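# Reproduce the reference drawing on the paper pad with a brush pen

## Task

Using the brush pen, draw a copy of the 'drawing' reference picture on the paper pad. The picture covers the entire sheet, and its upper edge matches the pad's long side that is farthest from the robot. Only the pad is judged; the scrap strip next to it is not.

## Robot and tools

Robot: two arms, left_arm and right_arm, each ending in a five-finger hand (a right hand on right_arm, a mirrored left hand on left_arm). The scene frame has its origin at table height, midway between the nominal arm bases, with +z up, +x out over the table and left_arm on the +y side. Calibrated bases: left_arm at (-0.019, +0.370, 0) m, right_arm at (-0.024, -0.425, 0) m, both nearly unrotated. Poses, velocities and targets that a result prints for a hand are in that arm's own base frame; fixed cameras and the table use the scene frame. Printed positions can be off by a few centimetres.

Hand point: a point fixed to the palm, 0.15 m out from the wrist flange along the fingers and 0.05 m in front of the palm. Its +z runs along straight fingers, +y out of the palm, +x across the palm away from the thumb on the right hand (toward the thumb on the left hand). Straight fingers extend 0.06 to 0.07 m past it. A wrist bracket on the little-finger side can strike things, and with level fingers the wrist may hang up to 0.11 m (palm down) or 0.23 m (palm up) below the point.

Row layout (shared by execute_actions and move): one flat list of 28 numbers covering both arms, each in [-1, 1]. Numbers 1-6: left_arm dx, dy, dz, rx, ry, rz. Numbers 7-14: left hand little, ring, middle, index, thumb_bend, thumb_turn, force_limit, speed. Numbers 15-20: right_arm dx, dy, dz, rx, ry, rz. Numbers 21-28: right hand in that same eight-value order. The pose numbers are offsets, not poses: they are measured from the arm's Hand target at the start of the action or move, along that Hand target's own axes, with 1.0 equal to 0.6 m or 180 degrees; rx, ry, rz form a single rotation vector. Each row in a list counts from that same starting Hand target, not from the row before, and sending an offset again moves further. Six zeros re-request the current Hand target. Finger values are absolute targets: +1 open/straight, -1 closed; thumb_turn -1 puts the thumb opposite the fingers, +1 beside the palm. force_limit maps -1..+1 to about 0..10 N at the fingertip (0..15 N for the two thumb motors); speed rises from near zero at -1 up to full at +0.48. Nothing means 'unchanged': to keep a hand as it is, resend the eight numbers last carried out for it (or, if none yet, its hand_measured plus hand_force_limit and hand_speed). To hold a pen, close the thumb and fingers around it slowly (speed -0.94 or lower) with a modest force_limit.

execute_actions: actions is a list of actions; each action is up to 15 rows, one per 1/30 s step, with the last row repeated to fill 15. cameras picks images by name (cam_high, cam_low, cam_above, cam_left_wrist, cam_right_wrist, or ["all"]); an empty actions list returns all images by default.

move: target is one 28-number row or up to 15 such rows, all offsets from the same starting Hand targets. The hand point goes straight toward each, turning the short way. speed is in m/s (0.002 to 3.6, default 0.25; rotation up to twice that in rad/s), one value or one per target. blend (m) rounds corners between listed targets; 0 stops at each. stop_force (N, 3 to 120) ends an arm's path when the wrist sensor feels that much push against the motion; useful for bringing the pen tip down onto paper slowly. zero (only with stop_force) chooses whether to re-zero before the move. blocking=false returns after about 0.5 s while motion continues (not allowed with stop_force). Moves are capped at 10 s. The result adds a move: line giving the ending (done, off_target, moving, held, fault) and limits such as paced or held.

wait: seconds 0 to 10, arms hold their last command. stop: brakes a running move. zoom_image: camera plus region [x0, y0, x1, y1] in pixels, at most 504 square, on the newest image of that camera. show_instructions: shows the reference images again. zero_wrist_force: arm = left_arm or right_arm, re-zeroes that sensor. finished_scene: ends the scene permanently (scene may be 1 or omitted).

Results: Hand target (the last commanded pose after clipping, the base for the next offsets), end_effector_position in metres and quaternion, velocities, joint positions and torques, Wrist force and Wrist torque in the hand point's axes (plus the peak since last shown), and hand_measured, hand_stopped_by (moving, target, force, stalled, fault) and hand_load_n per motor, in the row's finger order. Orientation commands are clipped to 32 degrees from the measured one each step; a hand often stops short of the Hand target, so send the remaining distance.

Cautions: arms are stiff, so pressing even slightly past a firm surface (the table under the pad) can cause a fault stop of 10 s; net force about 150 N or joint torque limits (wrist joints 24.3 N m) trigger it. Approach the paper slowly. Keep the arms apart; arm-to-arm contact can fail the scene. Do not pass close to an arm's own base. Nothing may fall off the table; avoid drops, slams and hard pushes. Long stretched holds heat motors (MOTOR HOT, then an over-temperature stop). Thinking time lets the scene run on.

Each tool is called by a JSON object that holds its "method" and its "body".

Reference images:

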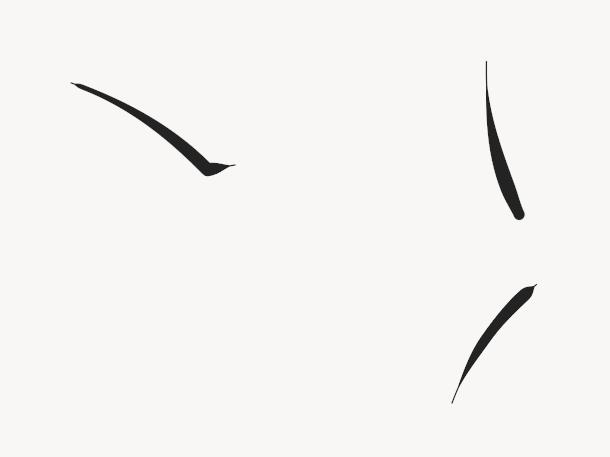

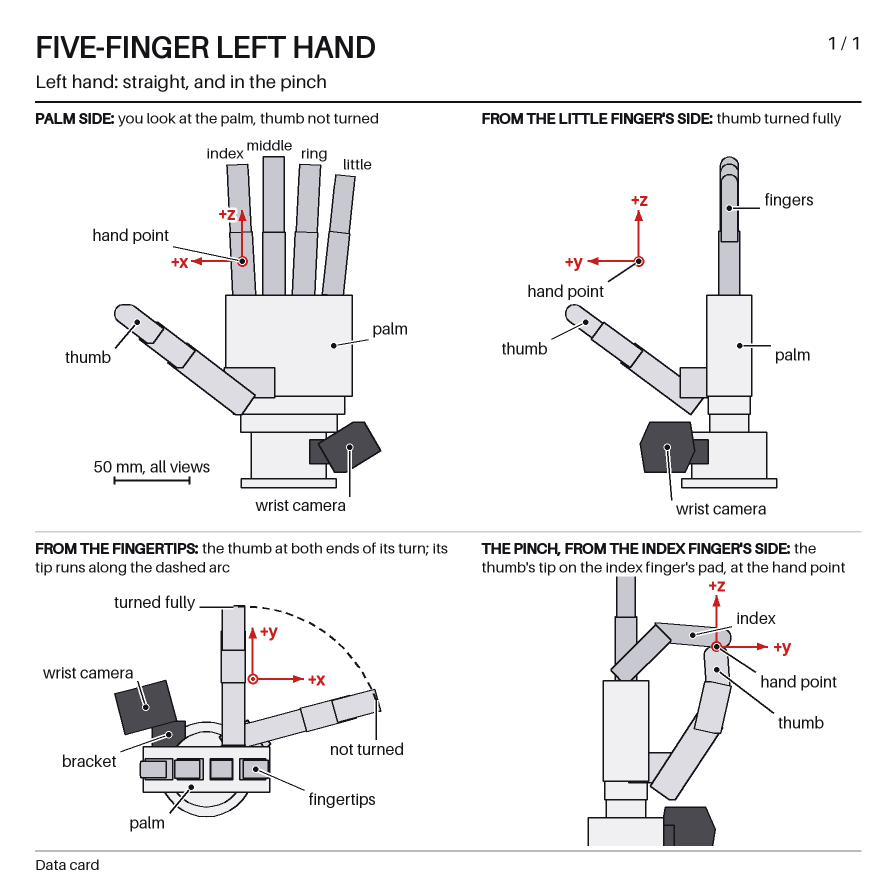

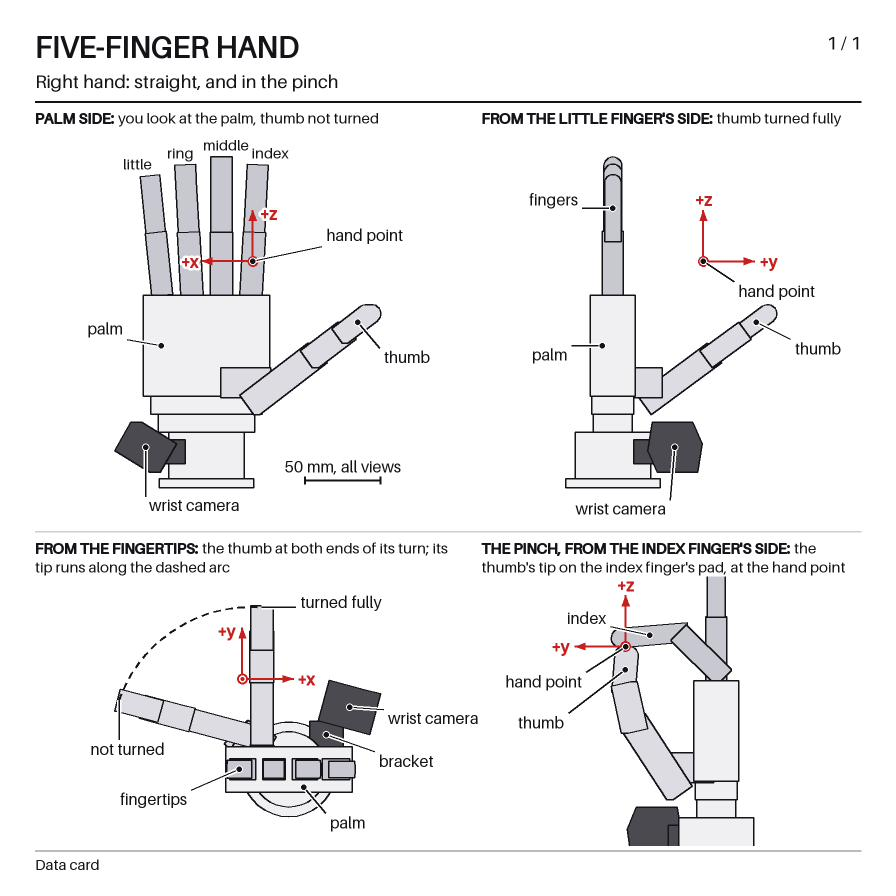

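## Session

{"method": "execute_actions", "body": {"actions": []}}

Scene clock: 0.00 s.
left_arm: end_effector_position=(+0.8342, +0.0841, +0.2642) hand_measured=(+1.000, +1.000, +1.000, +1.000, +1.000, +1.000) hand_load_n=(+0.0, +0.0, +0.0, +0.0, +0.0, +0.0) hand_stopped_by=(target, target, target, target, target, target) hand_force_limit=0.00 hand_speed=-0.80 end_effector_quat_wxyz=(-0.378, +0.625, -0.351, +0.585) | right_arm: end_effector_position=(+0.5420, +0.1608, +0.1622) hand_measured=(+1.000, +1.000, +1.000, +1.000, +1.000, +1.000) hand_load_n=(+0.0, +0.0, +0.0, +0.0, +0.0, +0.0) hand_stopped_by=(target, target, target, target, target, target) hand_force_limit=0.00 hand_speed=-0.80 end_effector_quat_wxyz=(+0.758, -0.613, -0.215, -0.063)
Joint positions: left_arm=[3.577 -2.089 -1.369 3.428 -1.198 2.667] | right_arm=[-0.361 -0.624 1.565 2.467 0.632 -0.636]
Joint velocities: within noise
Joint torques (N m): no reading
Wrist force (N): no reading
Wrist torque (N m): no reading
Wrist force, peak (N): no reading
Hand target: left_arm +0.8342, +0.0841, +0.2642; -0.378, +0.625, -0.351, +0.585 | right_arm +0.5420, +0.1608, +0.1622; +0.758, -0.613, -0.215, -0.063

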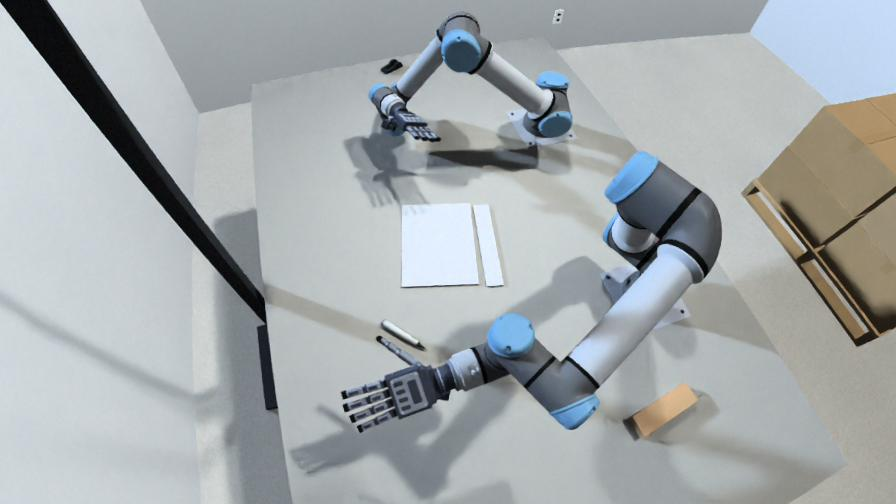

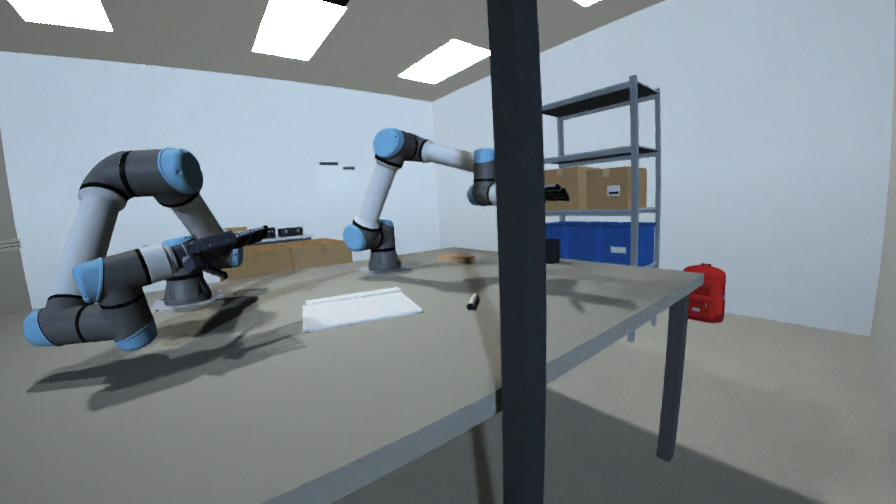

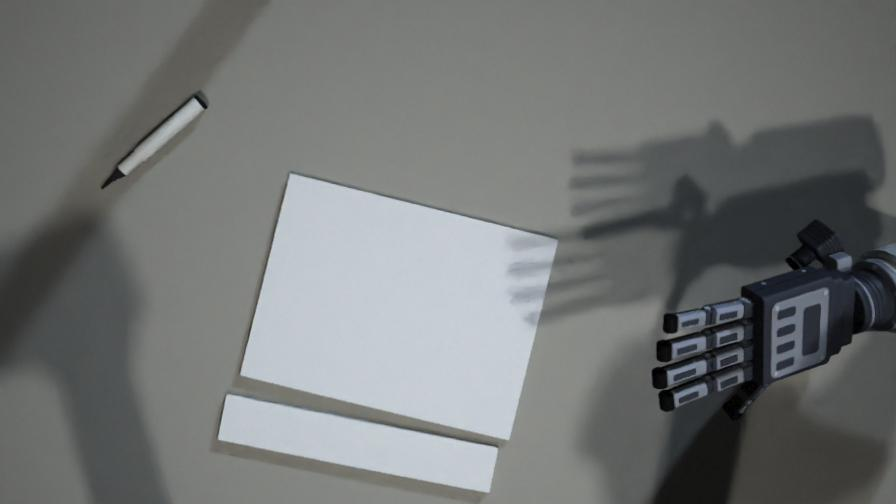

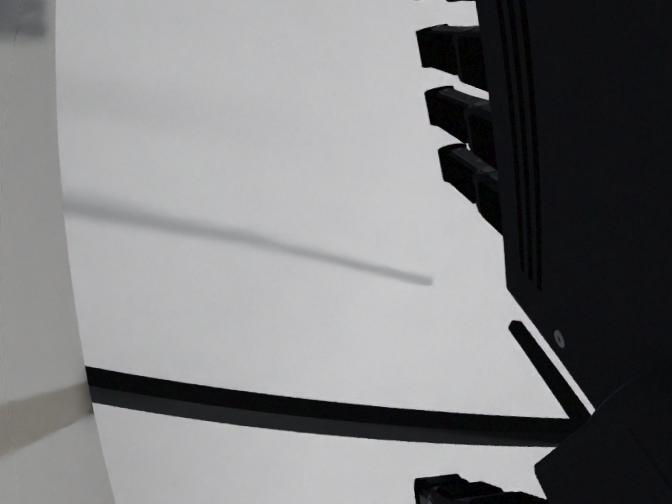

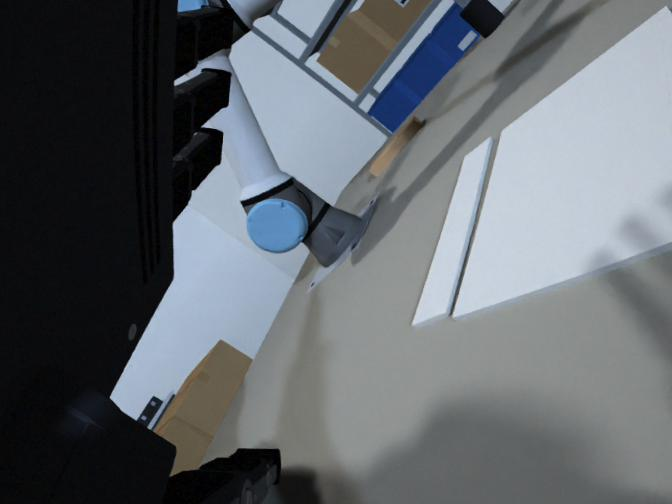

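{"method": "zoom_image", "body": {"camera": "cam_above", "region": [80, 70, 240, 210]}}

{"method": "zoom_image", "body": {"camera": "cam_high", "region": [340, 190, 540, 370]}}

{"method": "zoom_image", "body": {"camera": "cam_low", "region": [280, 240, 520, 360]}}

{"method": "zoom_image", "body": {"camera": "cam_above", "region": [200, 150, 600, 504]}}

Scaled by 3.150 from the camera's 896x504 image, which has a finer 1280x720 frame.

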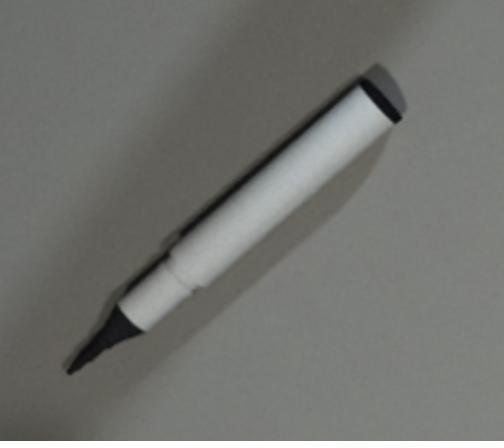

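Scaled by 2.520 from the camera's 896x504 image, which has a finer 1280x720 frame.

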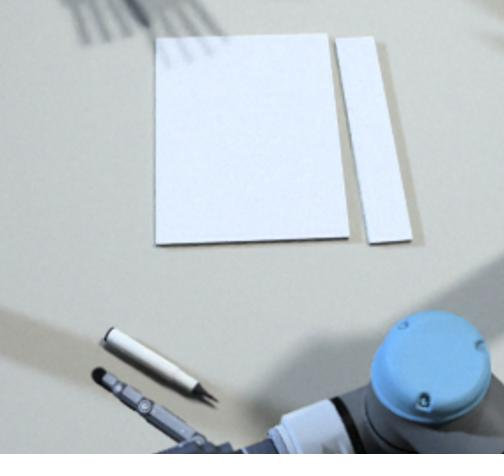

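Scaled by 2.100 from the camera's 896x504 image, which has a finer 1280x720 frame.

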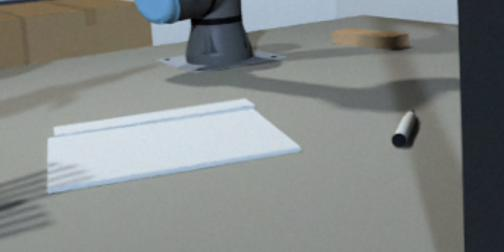

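Scaled by 1.260 from the camera's 896x504 image, which has a finer 1280x720 frame.

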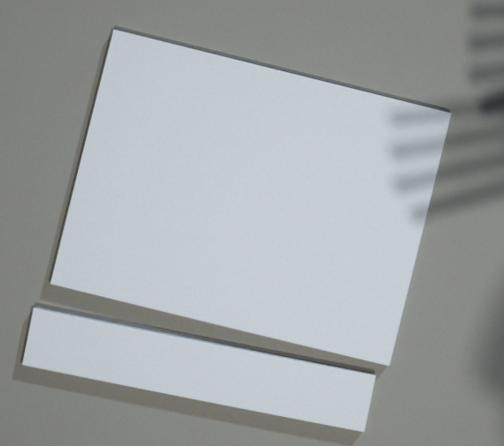

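{"method": "move", "body": {"target": [-0.35,-0.37,-0.25,0,0,0,1,1,1,1,1,1,0,-0.8,0,0,0,0,0,0,1,1,1,1,0.0,-1,0,0], "speed": 0.3, "cameras": ["all"]}}

Scene clock: 138.77 s.
left_arm: end_effector_position=(+0.6694, +0.3637, +0.3665) hand_measured=(+1.000, +1.000, +1.000, +1.000, +1.000, +1.000) hand_load_n=(+0.0, +0.0, +0.0, +0.0, +0.0, +0.0) hand_stopped_by=(target, target, target, target, target, target) hand_force_limit=0.00 hand_speed=-0.80 end_effector_quat_wxyz=(-0.378, +0.625, -0.351, +0.585) | right_arm: end_effector_position=(+0.5420, +0.1608, +0.1622) hand_measured=(+1.000, +1.000, +1.000, +1.000, +0.000, -1.000) hand_load_n=(+0.0, +0.0, +0.0, -0.5, +0.0, +0.0) hand_stopped_by=(target, target, target, target, target, target) hand_force_limit=0.00 hand_speed=0.00 end_effector_quat_wxyz=(+0.758, -0.613, -0.215, -0.063)
Joint positions: left_arm=[4.142 -2.006 -1.227 3.185 -0.634 2.695] | right_arm=[-0.361 -0.624 1.565 2.467 0.632 -0.636]
Joint torques (N m): left_arm=[6.18 54.64 23.59 2.12 0.34 -1.41] | right_arm=[0.37 -51 -14.67 -1.19 -0.55 1.67]
Wrist force (N): left_arm=[0.2 0.3 -0.3] | right_arm=[-0.2 -0.1 -0.1]
Wrist torque (N m): left_arm=[0.05 -0.08 -0.15] | right_arm=[-0.01 0.03 0.00]
Wrist force, peak (N): left_arm=[1.5 1.9 0.9] | right_arm=[-0.6 0.8 -0.4]
Hand target: left_arm +0.6693, +0.3638, +0.3667; -0.378, +0.625, -0.351, +0.585 | right_arm +0.5420, +0.1608, +0.1622; +0.758, -0.613, -0.215, -0.063
Off the commanded pose: left_arm 0.000 m, 0 deg | right_arm 0.000 m, 0 deg.
move: done

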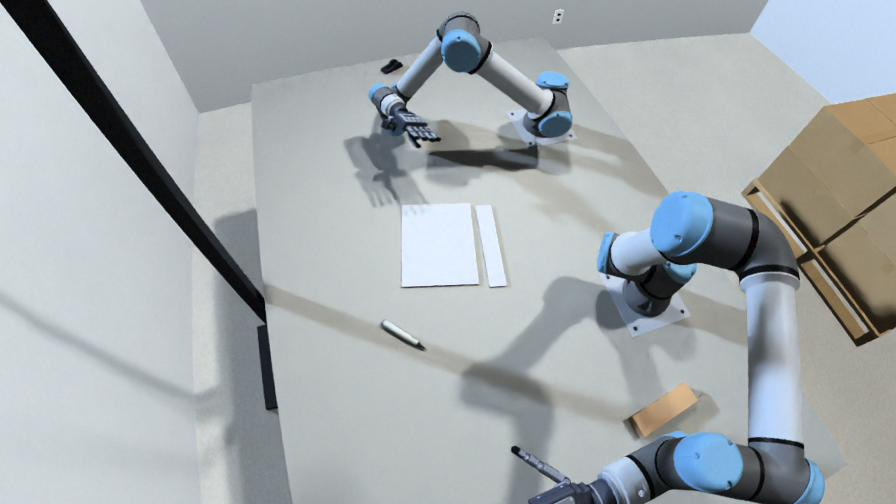

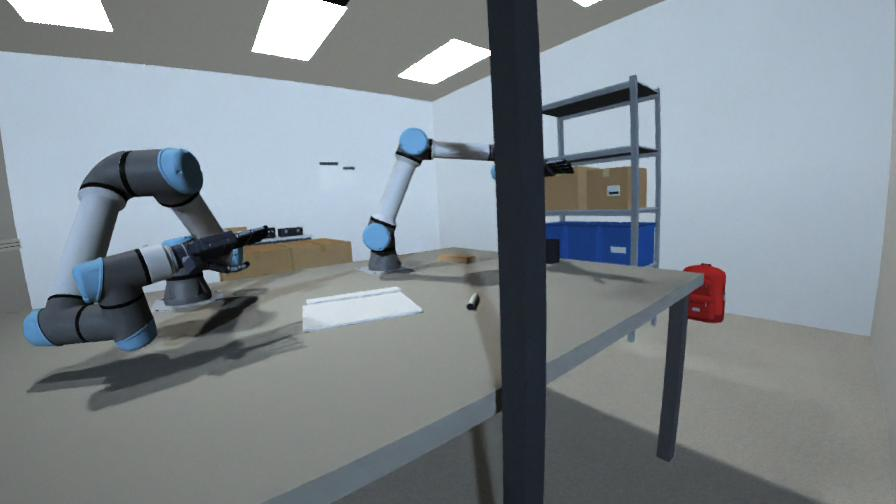

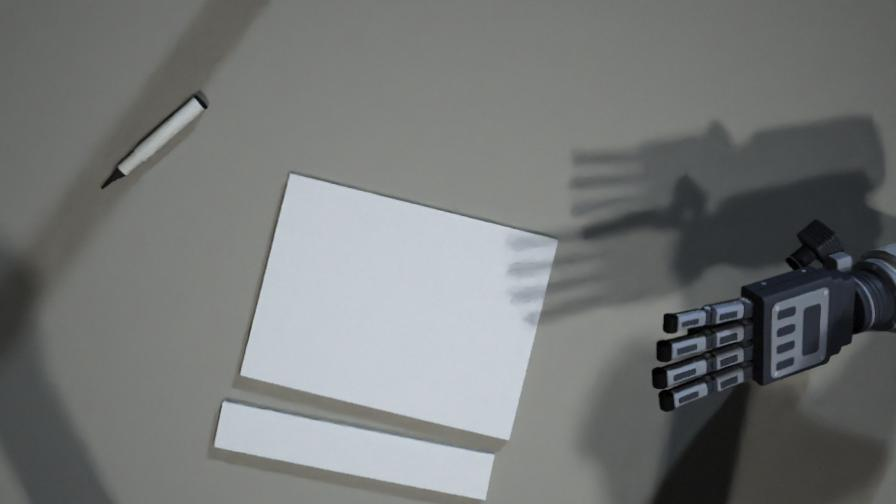

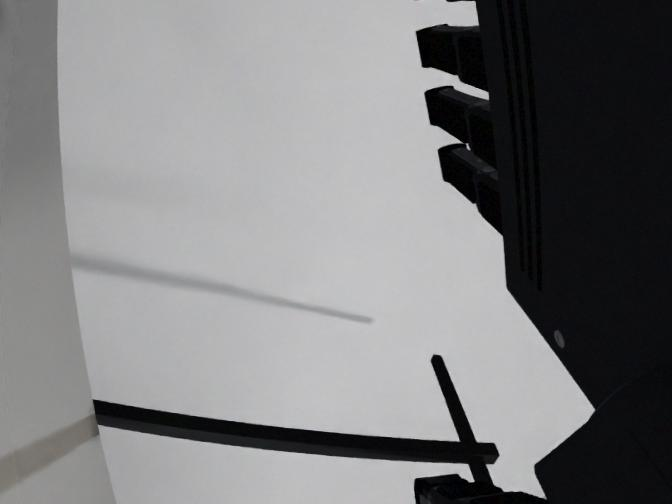

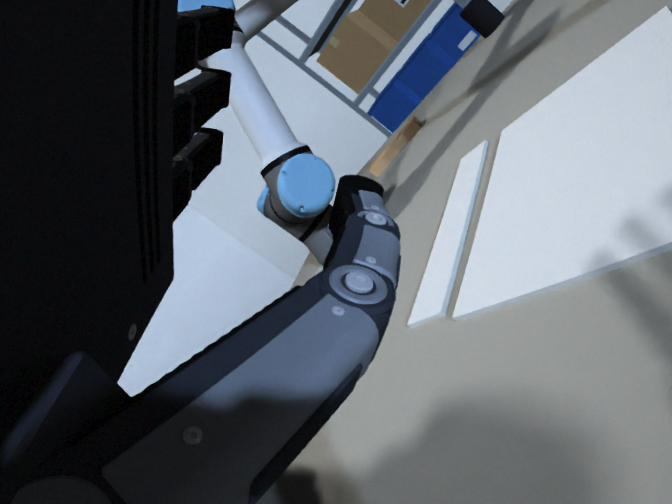

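{"method": "move", "body": {"target": [0,0,0,0,0,0,1,1,1,1,1,1,0,-0.8,0.4403,0.2273,0.7962,-0.2073,0.3226,0.1454,1,1,1,1,0.0,-1,0,0], "speed": 0.35, "cameras": ["all"]}}

Scene clock: 148.63 s.
left_arm: end_effector_position=(+0.6693, +0.3638, +0.3667) hand_measured=(+1.000, +1.000, +1.000, +1.000, +1.000, +1.000) hand_load_n=(+0.0, +0.0, +0.0, +0.0, +0.0, +0.0) hand_stopped_by=(target, target, target, target, target, target) hand_force_limit=0.00 hand_speed=-0.80 end_effector_quat_wxyz=(-0.378, +0.625, -0.351, +0.585) | right_arm: end_effector_position=(+0.7100, +0.6946, +0.2199) hand_measured=(+1.000, +1.000, +1.000, +1.000, +0.000, -1.000) hand_load_n=(+0.0, +0.0, +0.5, +0.0, +0.0, +0.0) hand_stopped_by=(target, target, target, target, target, target) hand_force_limit=0.00 hand_speed=0.00 end_effector_quat_wxyz=(-0.534, +0.736, -0.336, +0.244) end_effector_velocity=(+0.001, +0.000, +0.001) end_effector_angular_velocity=(-0.001, +0.001, -0.001)
Joint positions: left_arm=[4.142 -2.006 -1.227 3.185 -0.633 2.694] | right_arm=[0.578 -0.562 0.897 3.125 -1.44 -0.043]
Joint velocities: left_arm=[within noise] | right_arm=[0 0.001 -0.004 0.005 -0.001 0]
Joint torques (N m): left_arm=[6.52 52.95 28.98 -0.78 2.34 -1.38] | right_arm=[9.71 -49.87 -30.22 -0.3 -1.49 0.93]
Wrist force (N): left_arm=[0.2 0.2 -0.1] | right_arm=[-0.5 -0.5 -0.1]
Wrist torque (N m): left_arm=[0.02 -0.07 -0.13] | right_arm=[-0.13 0.07 0.03]
Wrist force, peak (N): left_arm=[0.2 0.7 -0.3] | right_arm=[-1.9 -0.8 1.1]
Hand target: left_arm +0.6693, +0.3638, +0.3667; -0.378, +0.625, -0.351, +0.585 | right_arm +0.7099, +0.6948, +0.2198; -0.534, +0.736, -0.336, +0.243
Off the commanded pose: left_arm 0.000 m, 0 deg | right_arm 0.000 m, 0 deg.
move: done

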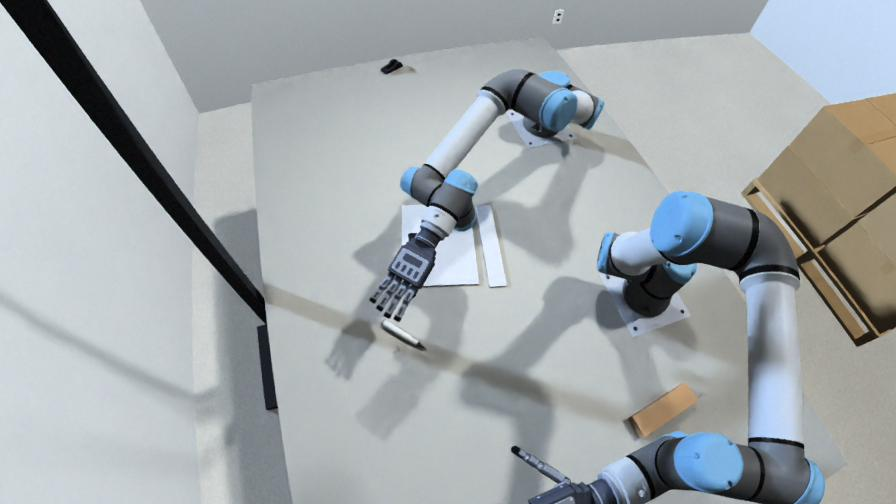

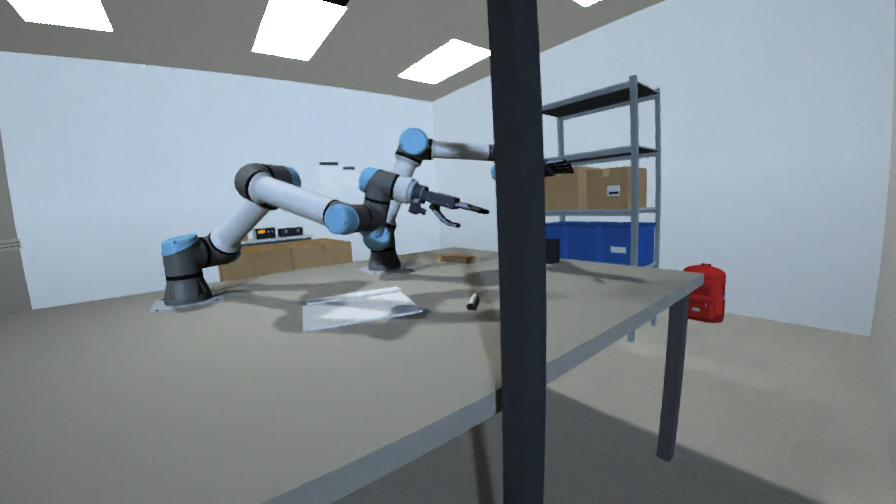

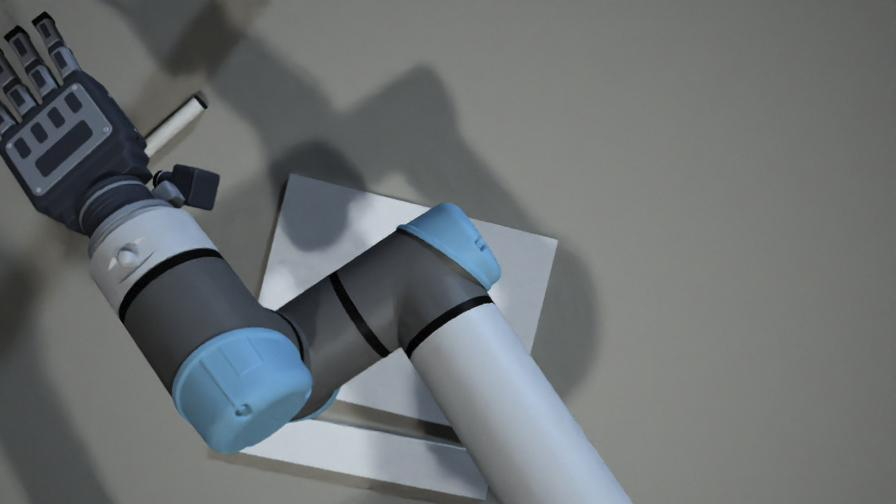

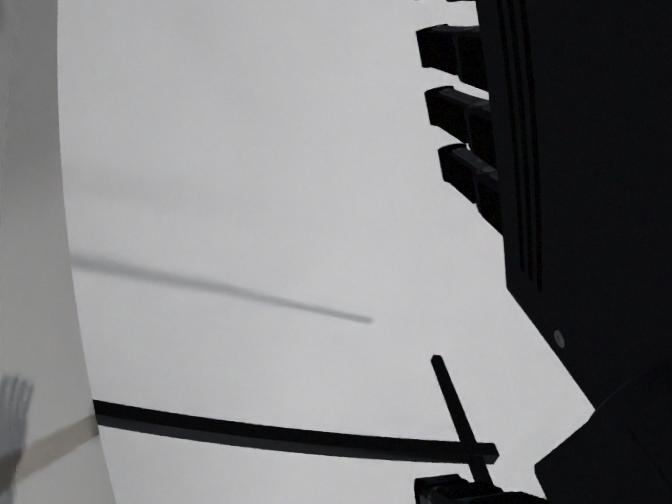

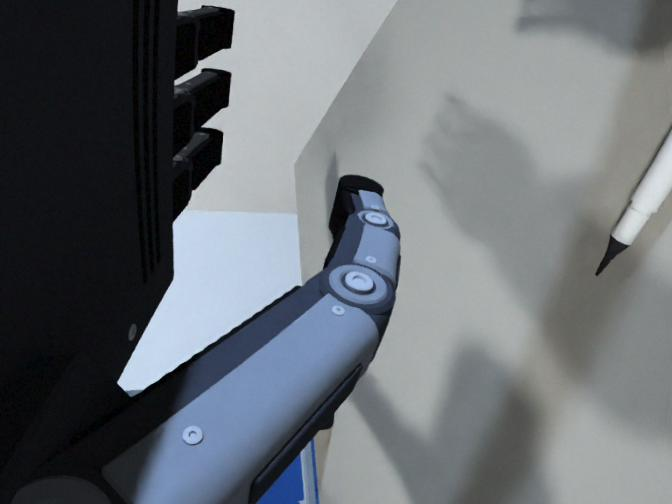

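{"method": "move", "body": {"target": [0,0,0,0,0,0,1,1,1,1,1,1,0,-0.8,0.0177,0.1885,0.0673,-0.0667,0,0,1,1,1,1,0.0,-1,0,0], "speed": 0.2, "cameras": ["all"]}}

{"method": "zoom_image", "body": {"camera": "cam_above", "region": [0, 0, 300, 240]}}

Scene clock: 304.17 s.
left_arm: end_effector_position=(+0.6693, +0.3638, +0.3667) hand_measured=(+1.000, +1.000, +1.000, +1.000, +1.000, +1.000) hand_load_n=(+0.0, +0.0, +0.0, +0.0, +0.0, +0.0) hand_stopped_by=(target, target, target, target, target, target) hand_force_limit=0.00 hand_speed=-0.80 end_effector_quat_wxyz=(-0.378, +0.625, -0.351, +0.585) | right_arm: end_effector_position=(+0.7194, +0.6888, +0.0999) hand_measured=(+1.000, +1.000, +1.000, +1.000, +0.000, -1.000) hand_load_n=(+0.0, +0.0, +0.0, +0.0, +0.0, +0.0) hand_stopped_by=(target, target, target, target, target, target) hand_force_limit=0.00 hand_speed=0.00 end_effector_quat_wxyz=(-0.455, +0.788, -0.359, +0.207)
Joint positions: left_arm=[4.142 -2.006 -1.227 3.185 -0.633 2.694] | right_arm=[0.571 -0.436 0.831 3.276 -1.446 -0.072]
Joint torques (N m): left_arm=[6.46 53.23 29.07 -0.81 2.48 -1.42] | right_arm=[8.86 -54.18 -16.96 -3.33 0.83 2.31]
Wrist force (N): left_arm=[0.3 0.5 -0.1] | right_arm=[-0.7 0.0 -0.2]
Wrist torque (N m): left_arm=[0.07 -0.08 -0.14] | right_arm=[-0.06 0.11 0.01]
Wrist force, peak (N): left_arm=[0.4 0.6 -0.2] | right_arm=[-0.6 -1.9 -1.2]
Hand target: left_arm +0.6693, +0.3638, +0.3667; -0.378, +0.625, -0.351, +0.585 | right_arm +0.7193, +0.6890, +0.0998; -0.454, +0.788, -0.359, +0.207
Off the commanded pose: left_arm 0.000 m, 0 deg | right_arm 0.000 m, 0 deg.
move: done

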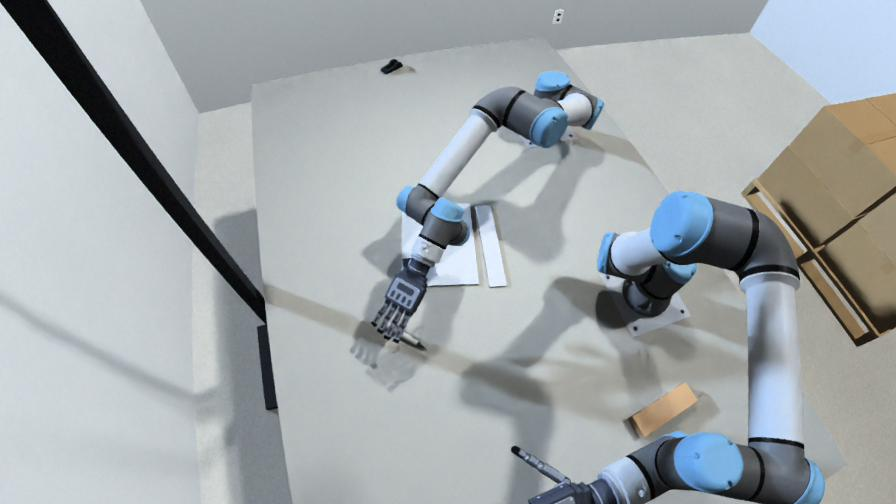

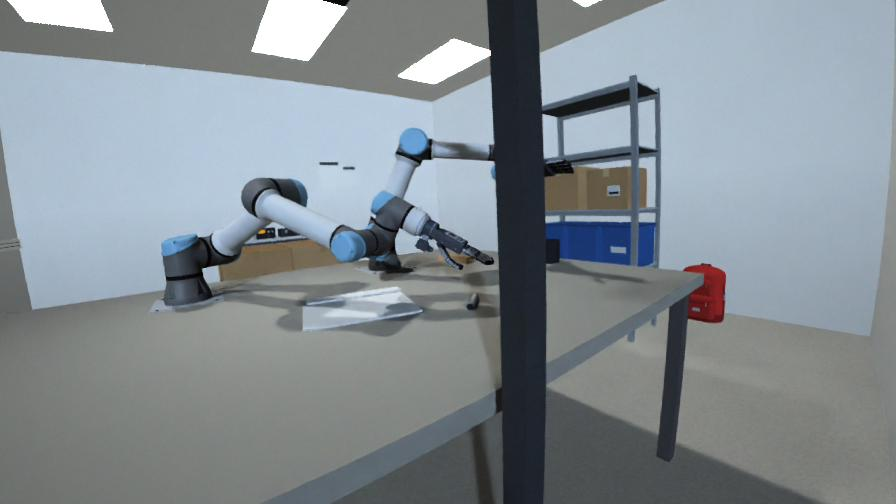

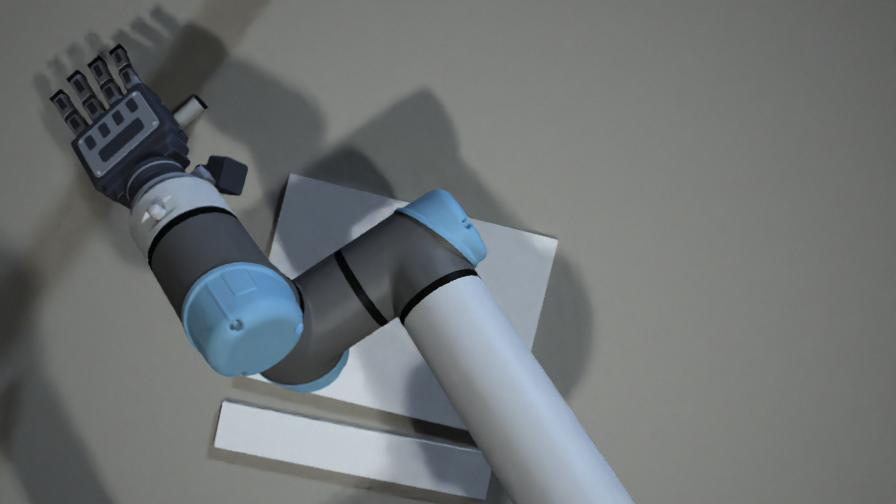

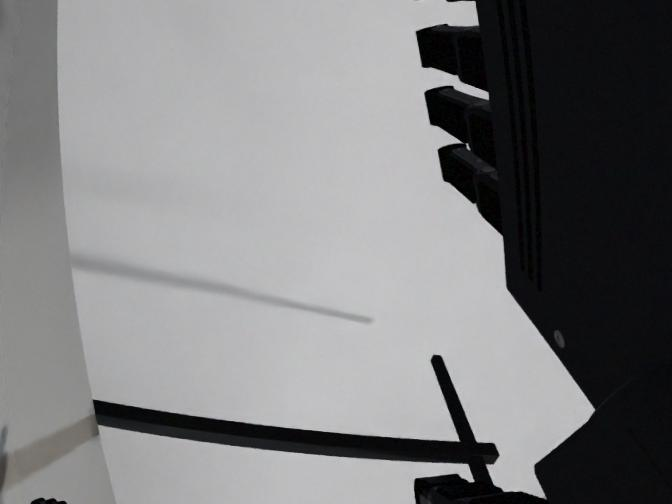

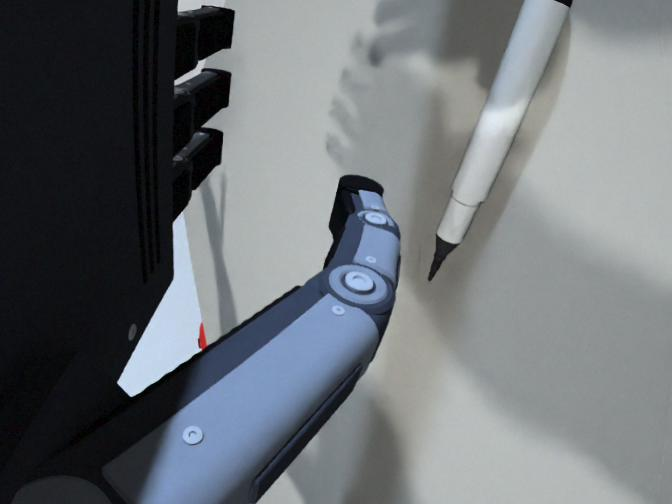

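Scaled by 1.680 from the camera's 896x504 image, which has a finer 1280x720 frame.

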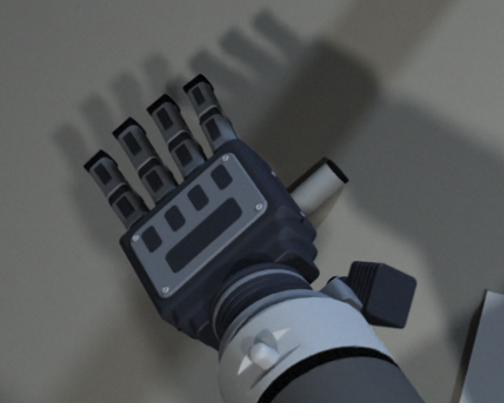

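{"method": "move", "body": {"target": [0,0,0,0,0,0,1,1,1,1,1,1,0,-0.8,0.01,0.0794,0.0458,0,0,0,1,1,1,1,0.0,-1,0,0], "speed": 0.1, "cameras": ["cam_low","cam_above","cam_right_wrist"]}}

{"method": "zoom_image", "body": {"camera": "cam_low", "region": [400, 200, 560, 320]}}

{"method": "zoom_image", "body": {"camera": "cam_right_wrist", "region": [280, 0, 600, 300]}}

Scene clock: 328.47 s.
left_arm: end_effector_position=(+0.6693, +0.3638, +0.3667) hand_measured=(+1.000, +1.000, +1.000, +1.000, +1.000, +1.000) hand_load_n=(+0.0, +0.0, +0.0, +0.0, +0.0, -0.5) hand_stopped_by=(target, target, target, target, target, target) hand_force_limit=0.00 hand_speed=-0.80 end_effector_quat_wxyz=(-0.378, +0.625, -0.351, +0.585) | right_arm: end_effector_position=(+0.7233, +0.6843, +0.0449) hand_measured=(+1.000, +1.000, +1.000, +1.000, +0.000, -1.000) hand_load_n=(+0.0, +0.0, +0.0, +0.0, +0.0, +0.0) hand_stopped_by=(target, target, target, target, target, target) hand_force_limit=0.00 hand_speed=0.00 end_effector_quat_wxyz=(-0.455, +0.788, -0.359, +0.207)
Joint positions: left_arm=[4.142 -2.006 -1.227 3.185 -0.633 2.694] | right_arm=[0.564 -0.364 0.833 3.202 -1.44 -0.076]
Joint torques (N m): left_arm=[7.6 52.32 28.87 -0.77 2.44 -1.34] | right_arm=[4.62 -67.18 -20.91 -0.61 -0.59 -0.86]
Wrist force (N): left_arm=[0.2 0.4 -0.1] | right_arm=[-0.8 -0.4 -0.1]
Wrist torque (N m): left_arm=[0.06 -0.06 -0.14] | right_arm=[-0.14 0.10 0.01]
Wrist force, peak (N): left_arm=[0.3 0.7 -0.2] | right_arm=[-1.0 -1.1 -0.5]
Hand target: left_arm +0.6693, +0.3638, +0.3667; -0.378, +0.625, -0.351, +0.585 | right_arm +0.7231, +0.6844, +0.0448; -0.454, +0.788, -0.359, +0.207
Off the commanded pose: left_arm 0.000 m, 0 deg | right_arm 0.000 m, 0 deg.
move: done
Images, in order (width x height): cam_low 896x504, cam_above 896x504, cam_right_wrist 672x504.

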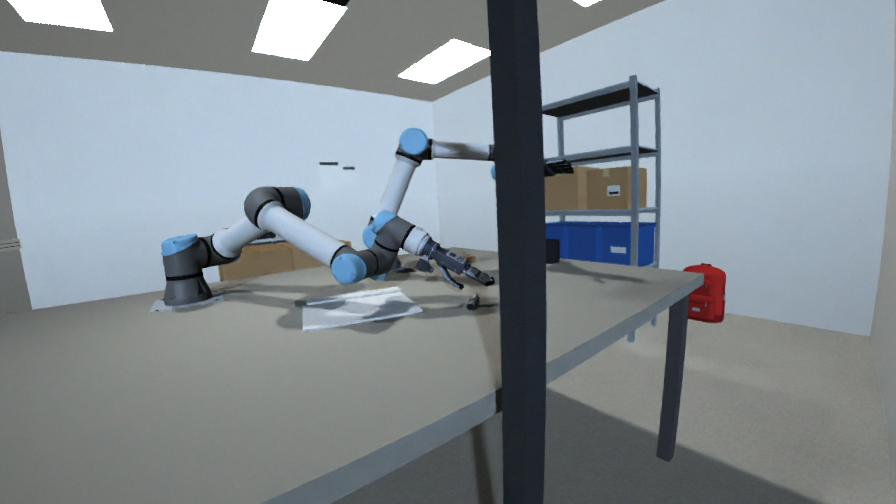

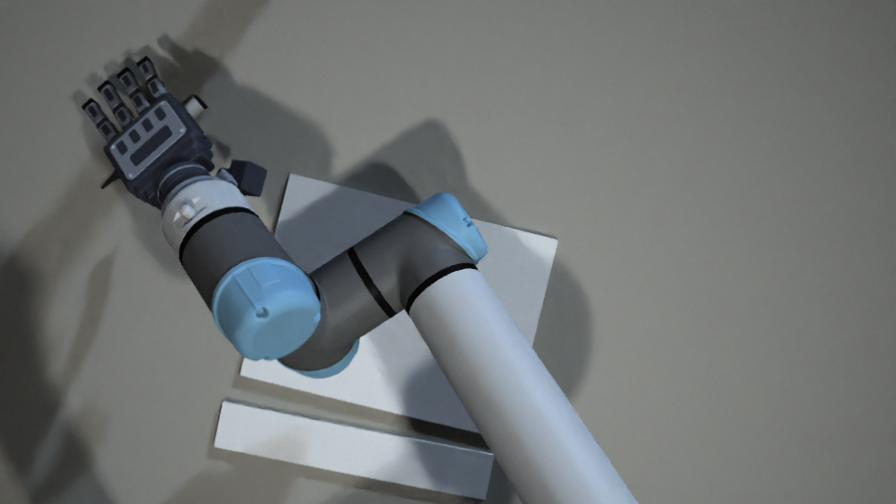

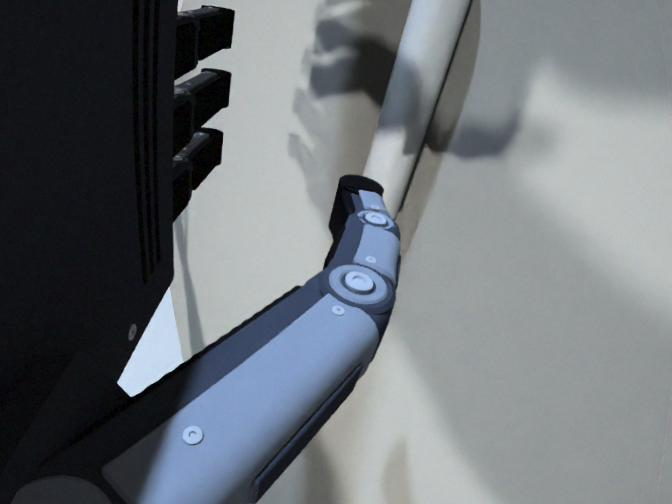

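Scaled by 3.150 from the camera's 896x504 image, which has a finer 1280x720 frame.

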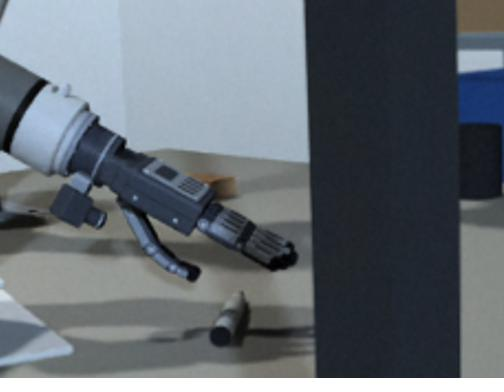

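Scaled by 1.575 from the camera's 672x504 image, which has a finer 960x720 frame.

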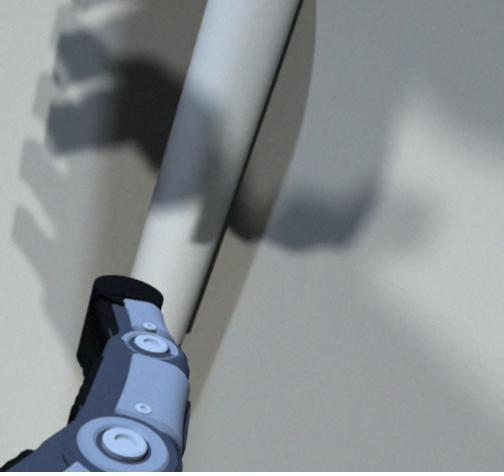

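{"method": "move", "body": {"target": [0,0,0,0,0,0,1,1,1,1,1,1,0,-0.8,0,0.0411,0.0238,0,0,0,1,1,1,1,0.0,-1,0,0], "speed": 0.03, "stop_force": 5, "cameras": ["cam_low","cam_above","cam_right_wrist"]}}

{"method": "zoom_image", "body": {"camera": "cam_low", "region": [440, 250, 540, 330]}}

{"method": "zoom_image", "body": {"camera": "cam_right_wrist", "region": [280, 0, 600, 300]}}

Scene clock: 343.60 s.
left_arm: end_effector_position=(+0.6693, +0.3638, +0.3667) hand_measured=(+1.000, +1.000, +1.000, +1.000, +1.000, +1.000) hand_load_n=(+0.0, +0.0, +0.0, +0.0, +0.0, -0.5) hand_stopped_by=(target, target, target, target, target, target) hand_force_limit=0.00 hand_speed=-0.80 end_effector_quat_wxyz=(-0.378, +0.625, -0.351, +0.585) | right_arm: end_effector_position=(+0.7231, +0.6844, +0.0163) hand_measured=(+1.000, +1.000, +1.000, +1.000, +0.000, -1.000) hand_load_n=(+0.0, +0.0, +0.0, +0.0, +0.5, +0.0) hand_stopped_by=(target, target, target, target, target, target) hand_force_limit=0.00 hand_speed=0.00 end_effector_quat_wxyz=(-0.454, +0.788, -0.359, +0.207)
Joint positions: left_arm=[4.142 -2.006 -1.227 3.185 -0.633 2.694] | right_arm=[0.564 -0.321 0.824 3.169 -1.44 -0.076]
Joint torques (N m): left_arm=[6.67 51.21 29.54 -0.86 2.25 -1.15] | right_arm=[10.38 -66.91 -13.97 -0.68 -1.34 1.87]
Wrist force (N): left_arm=[0.1 0.7 -0.1] | right_arm=[-0.8 -0.1 -0.4]
Wrist torque (N m): left_arm=[0.09 -0.05 -0.15] | right_arm=[-0.06 0.12 0.02]
Wrist force, peak (N): left_arm=[0.3 0.7 -0.3] | right_arm=[-0.7 -0.9 0.2]
Hand target: left_arm +0.6693, +0.3638, +0.3667; -0.378, +0.625, -0.351, +0.585 | right_arm +0.7231, +0.6844, +0.0163; -0.454, +0.788, -0.359, +0.207
Off the commanded pose: left_arm 0.000 m, 0 deg | right_arm 0.000 m, 0 deg.
move: done
Images, in order (width x height): cam_low 896x504, cam_above 896x504, cam_right_wrist 672x504.

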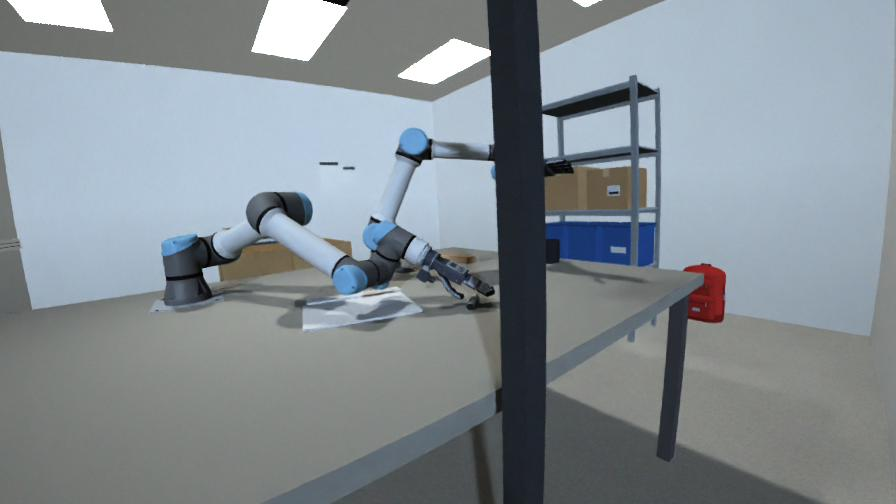

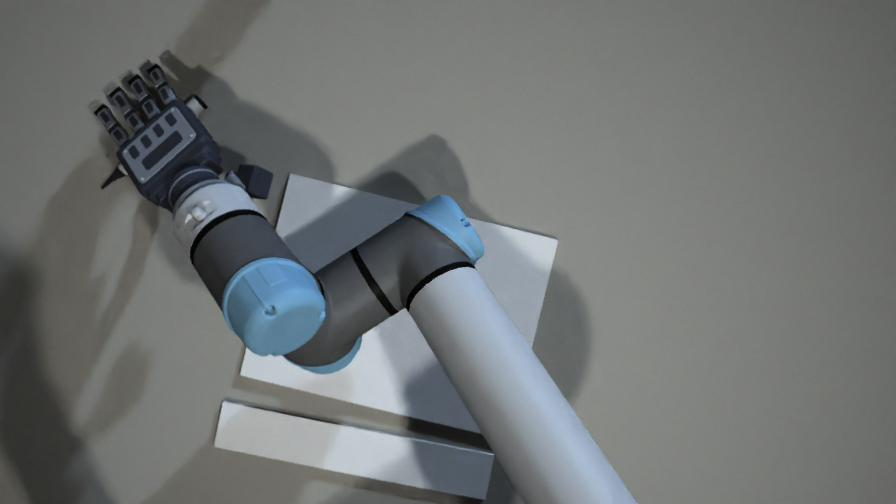

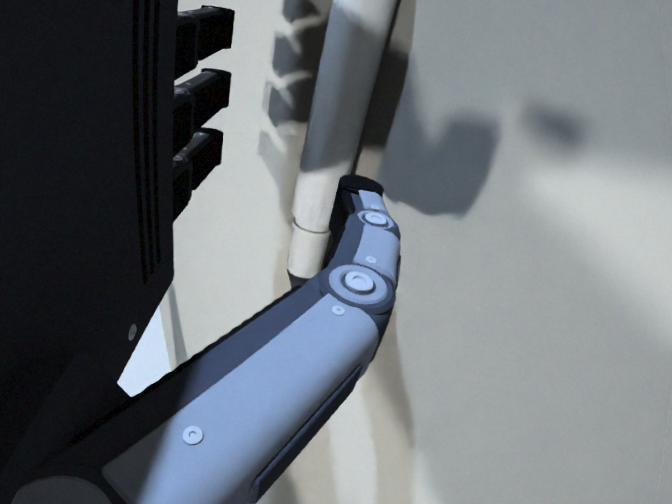

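Scaled by 5.040 from the camera's 896x504 image, which has a finer 1280x720 frame.

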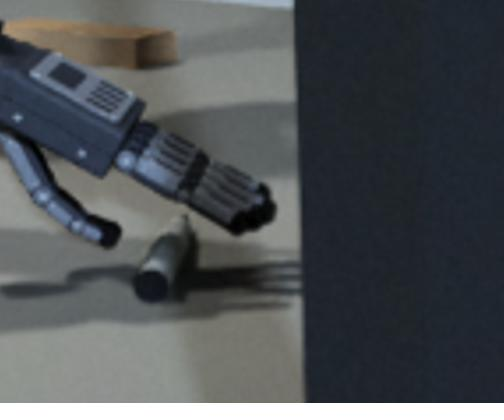

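Scaled by 1.575 from the camera's 672x504 image, which has a finer 960x720 frame.

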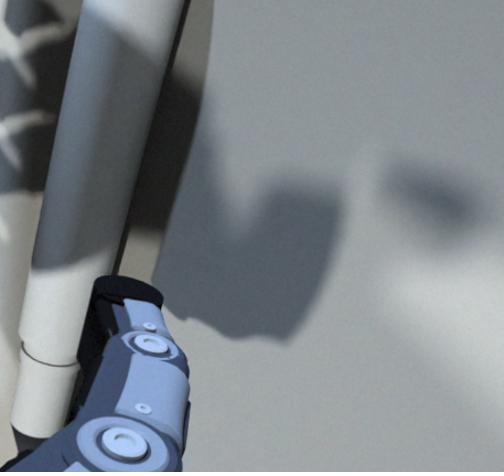

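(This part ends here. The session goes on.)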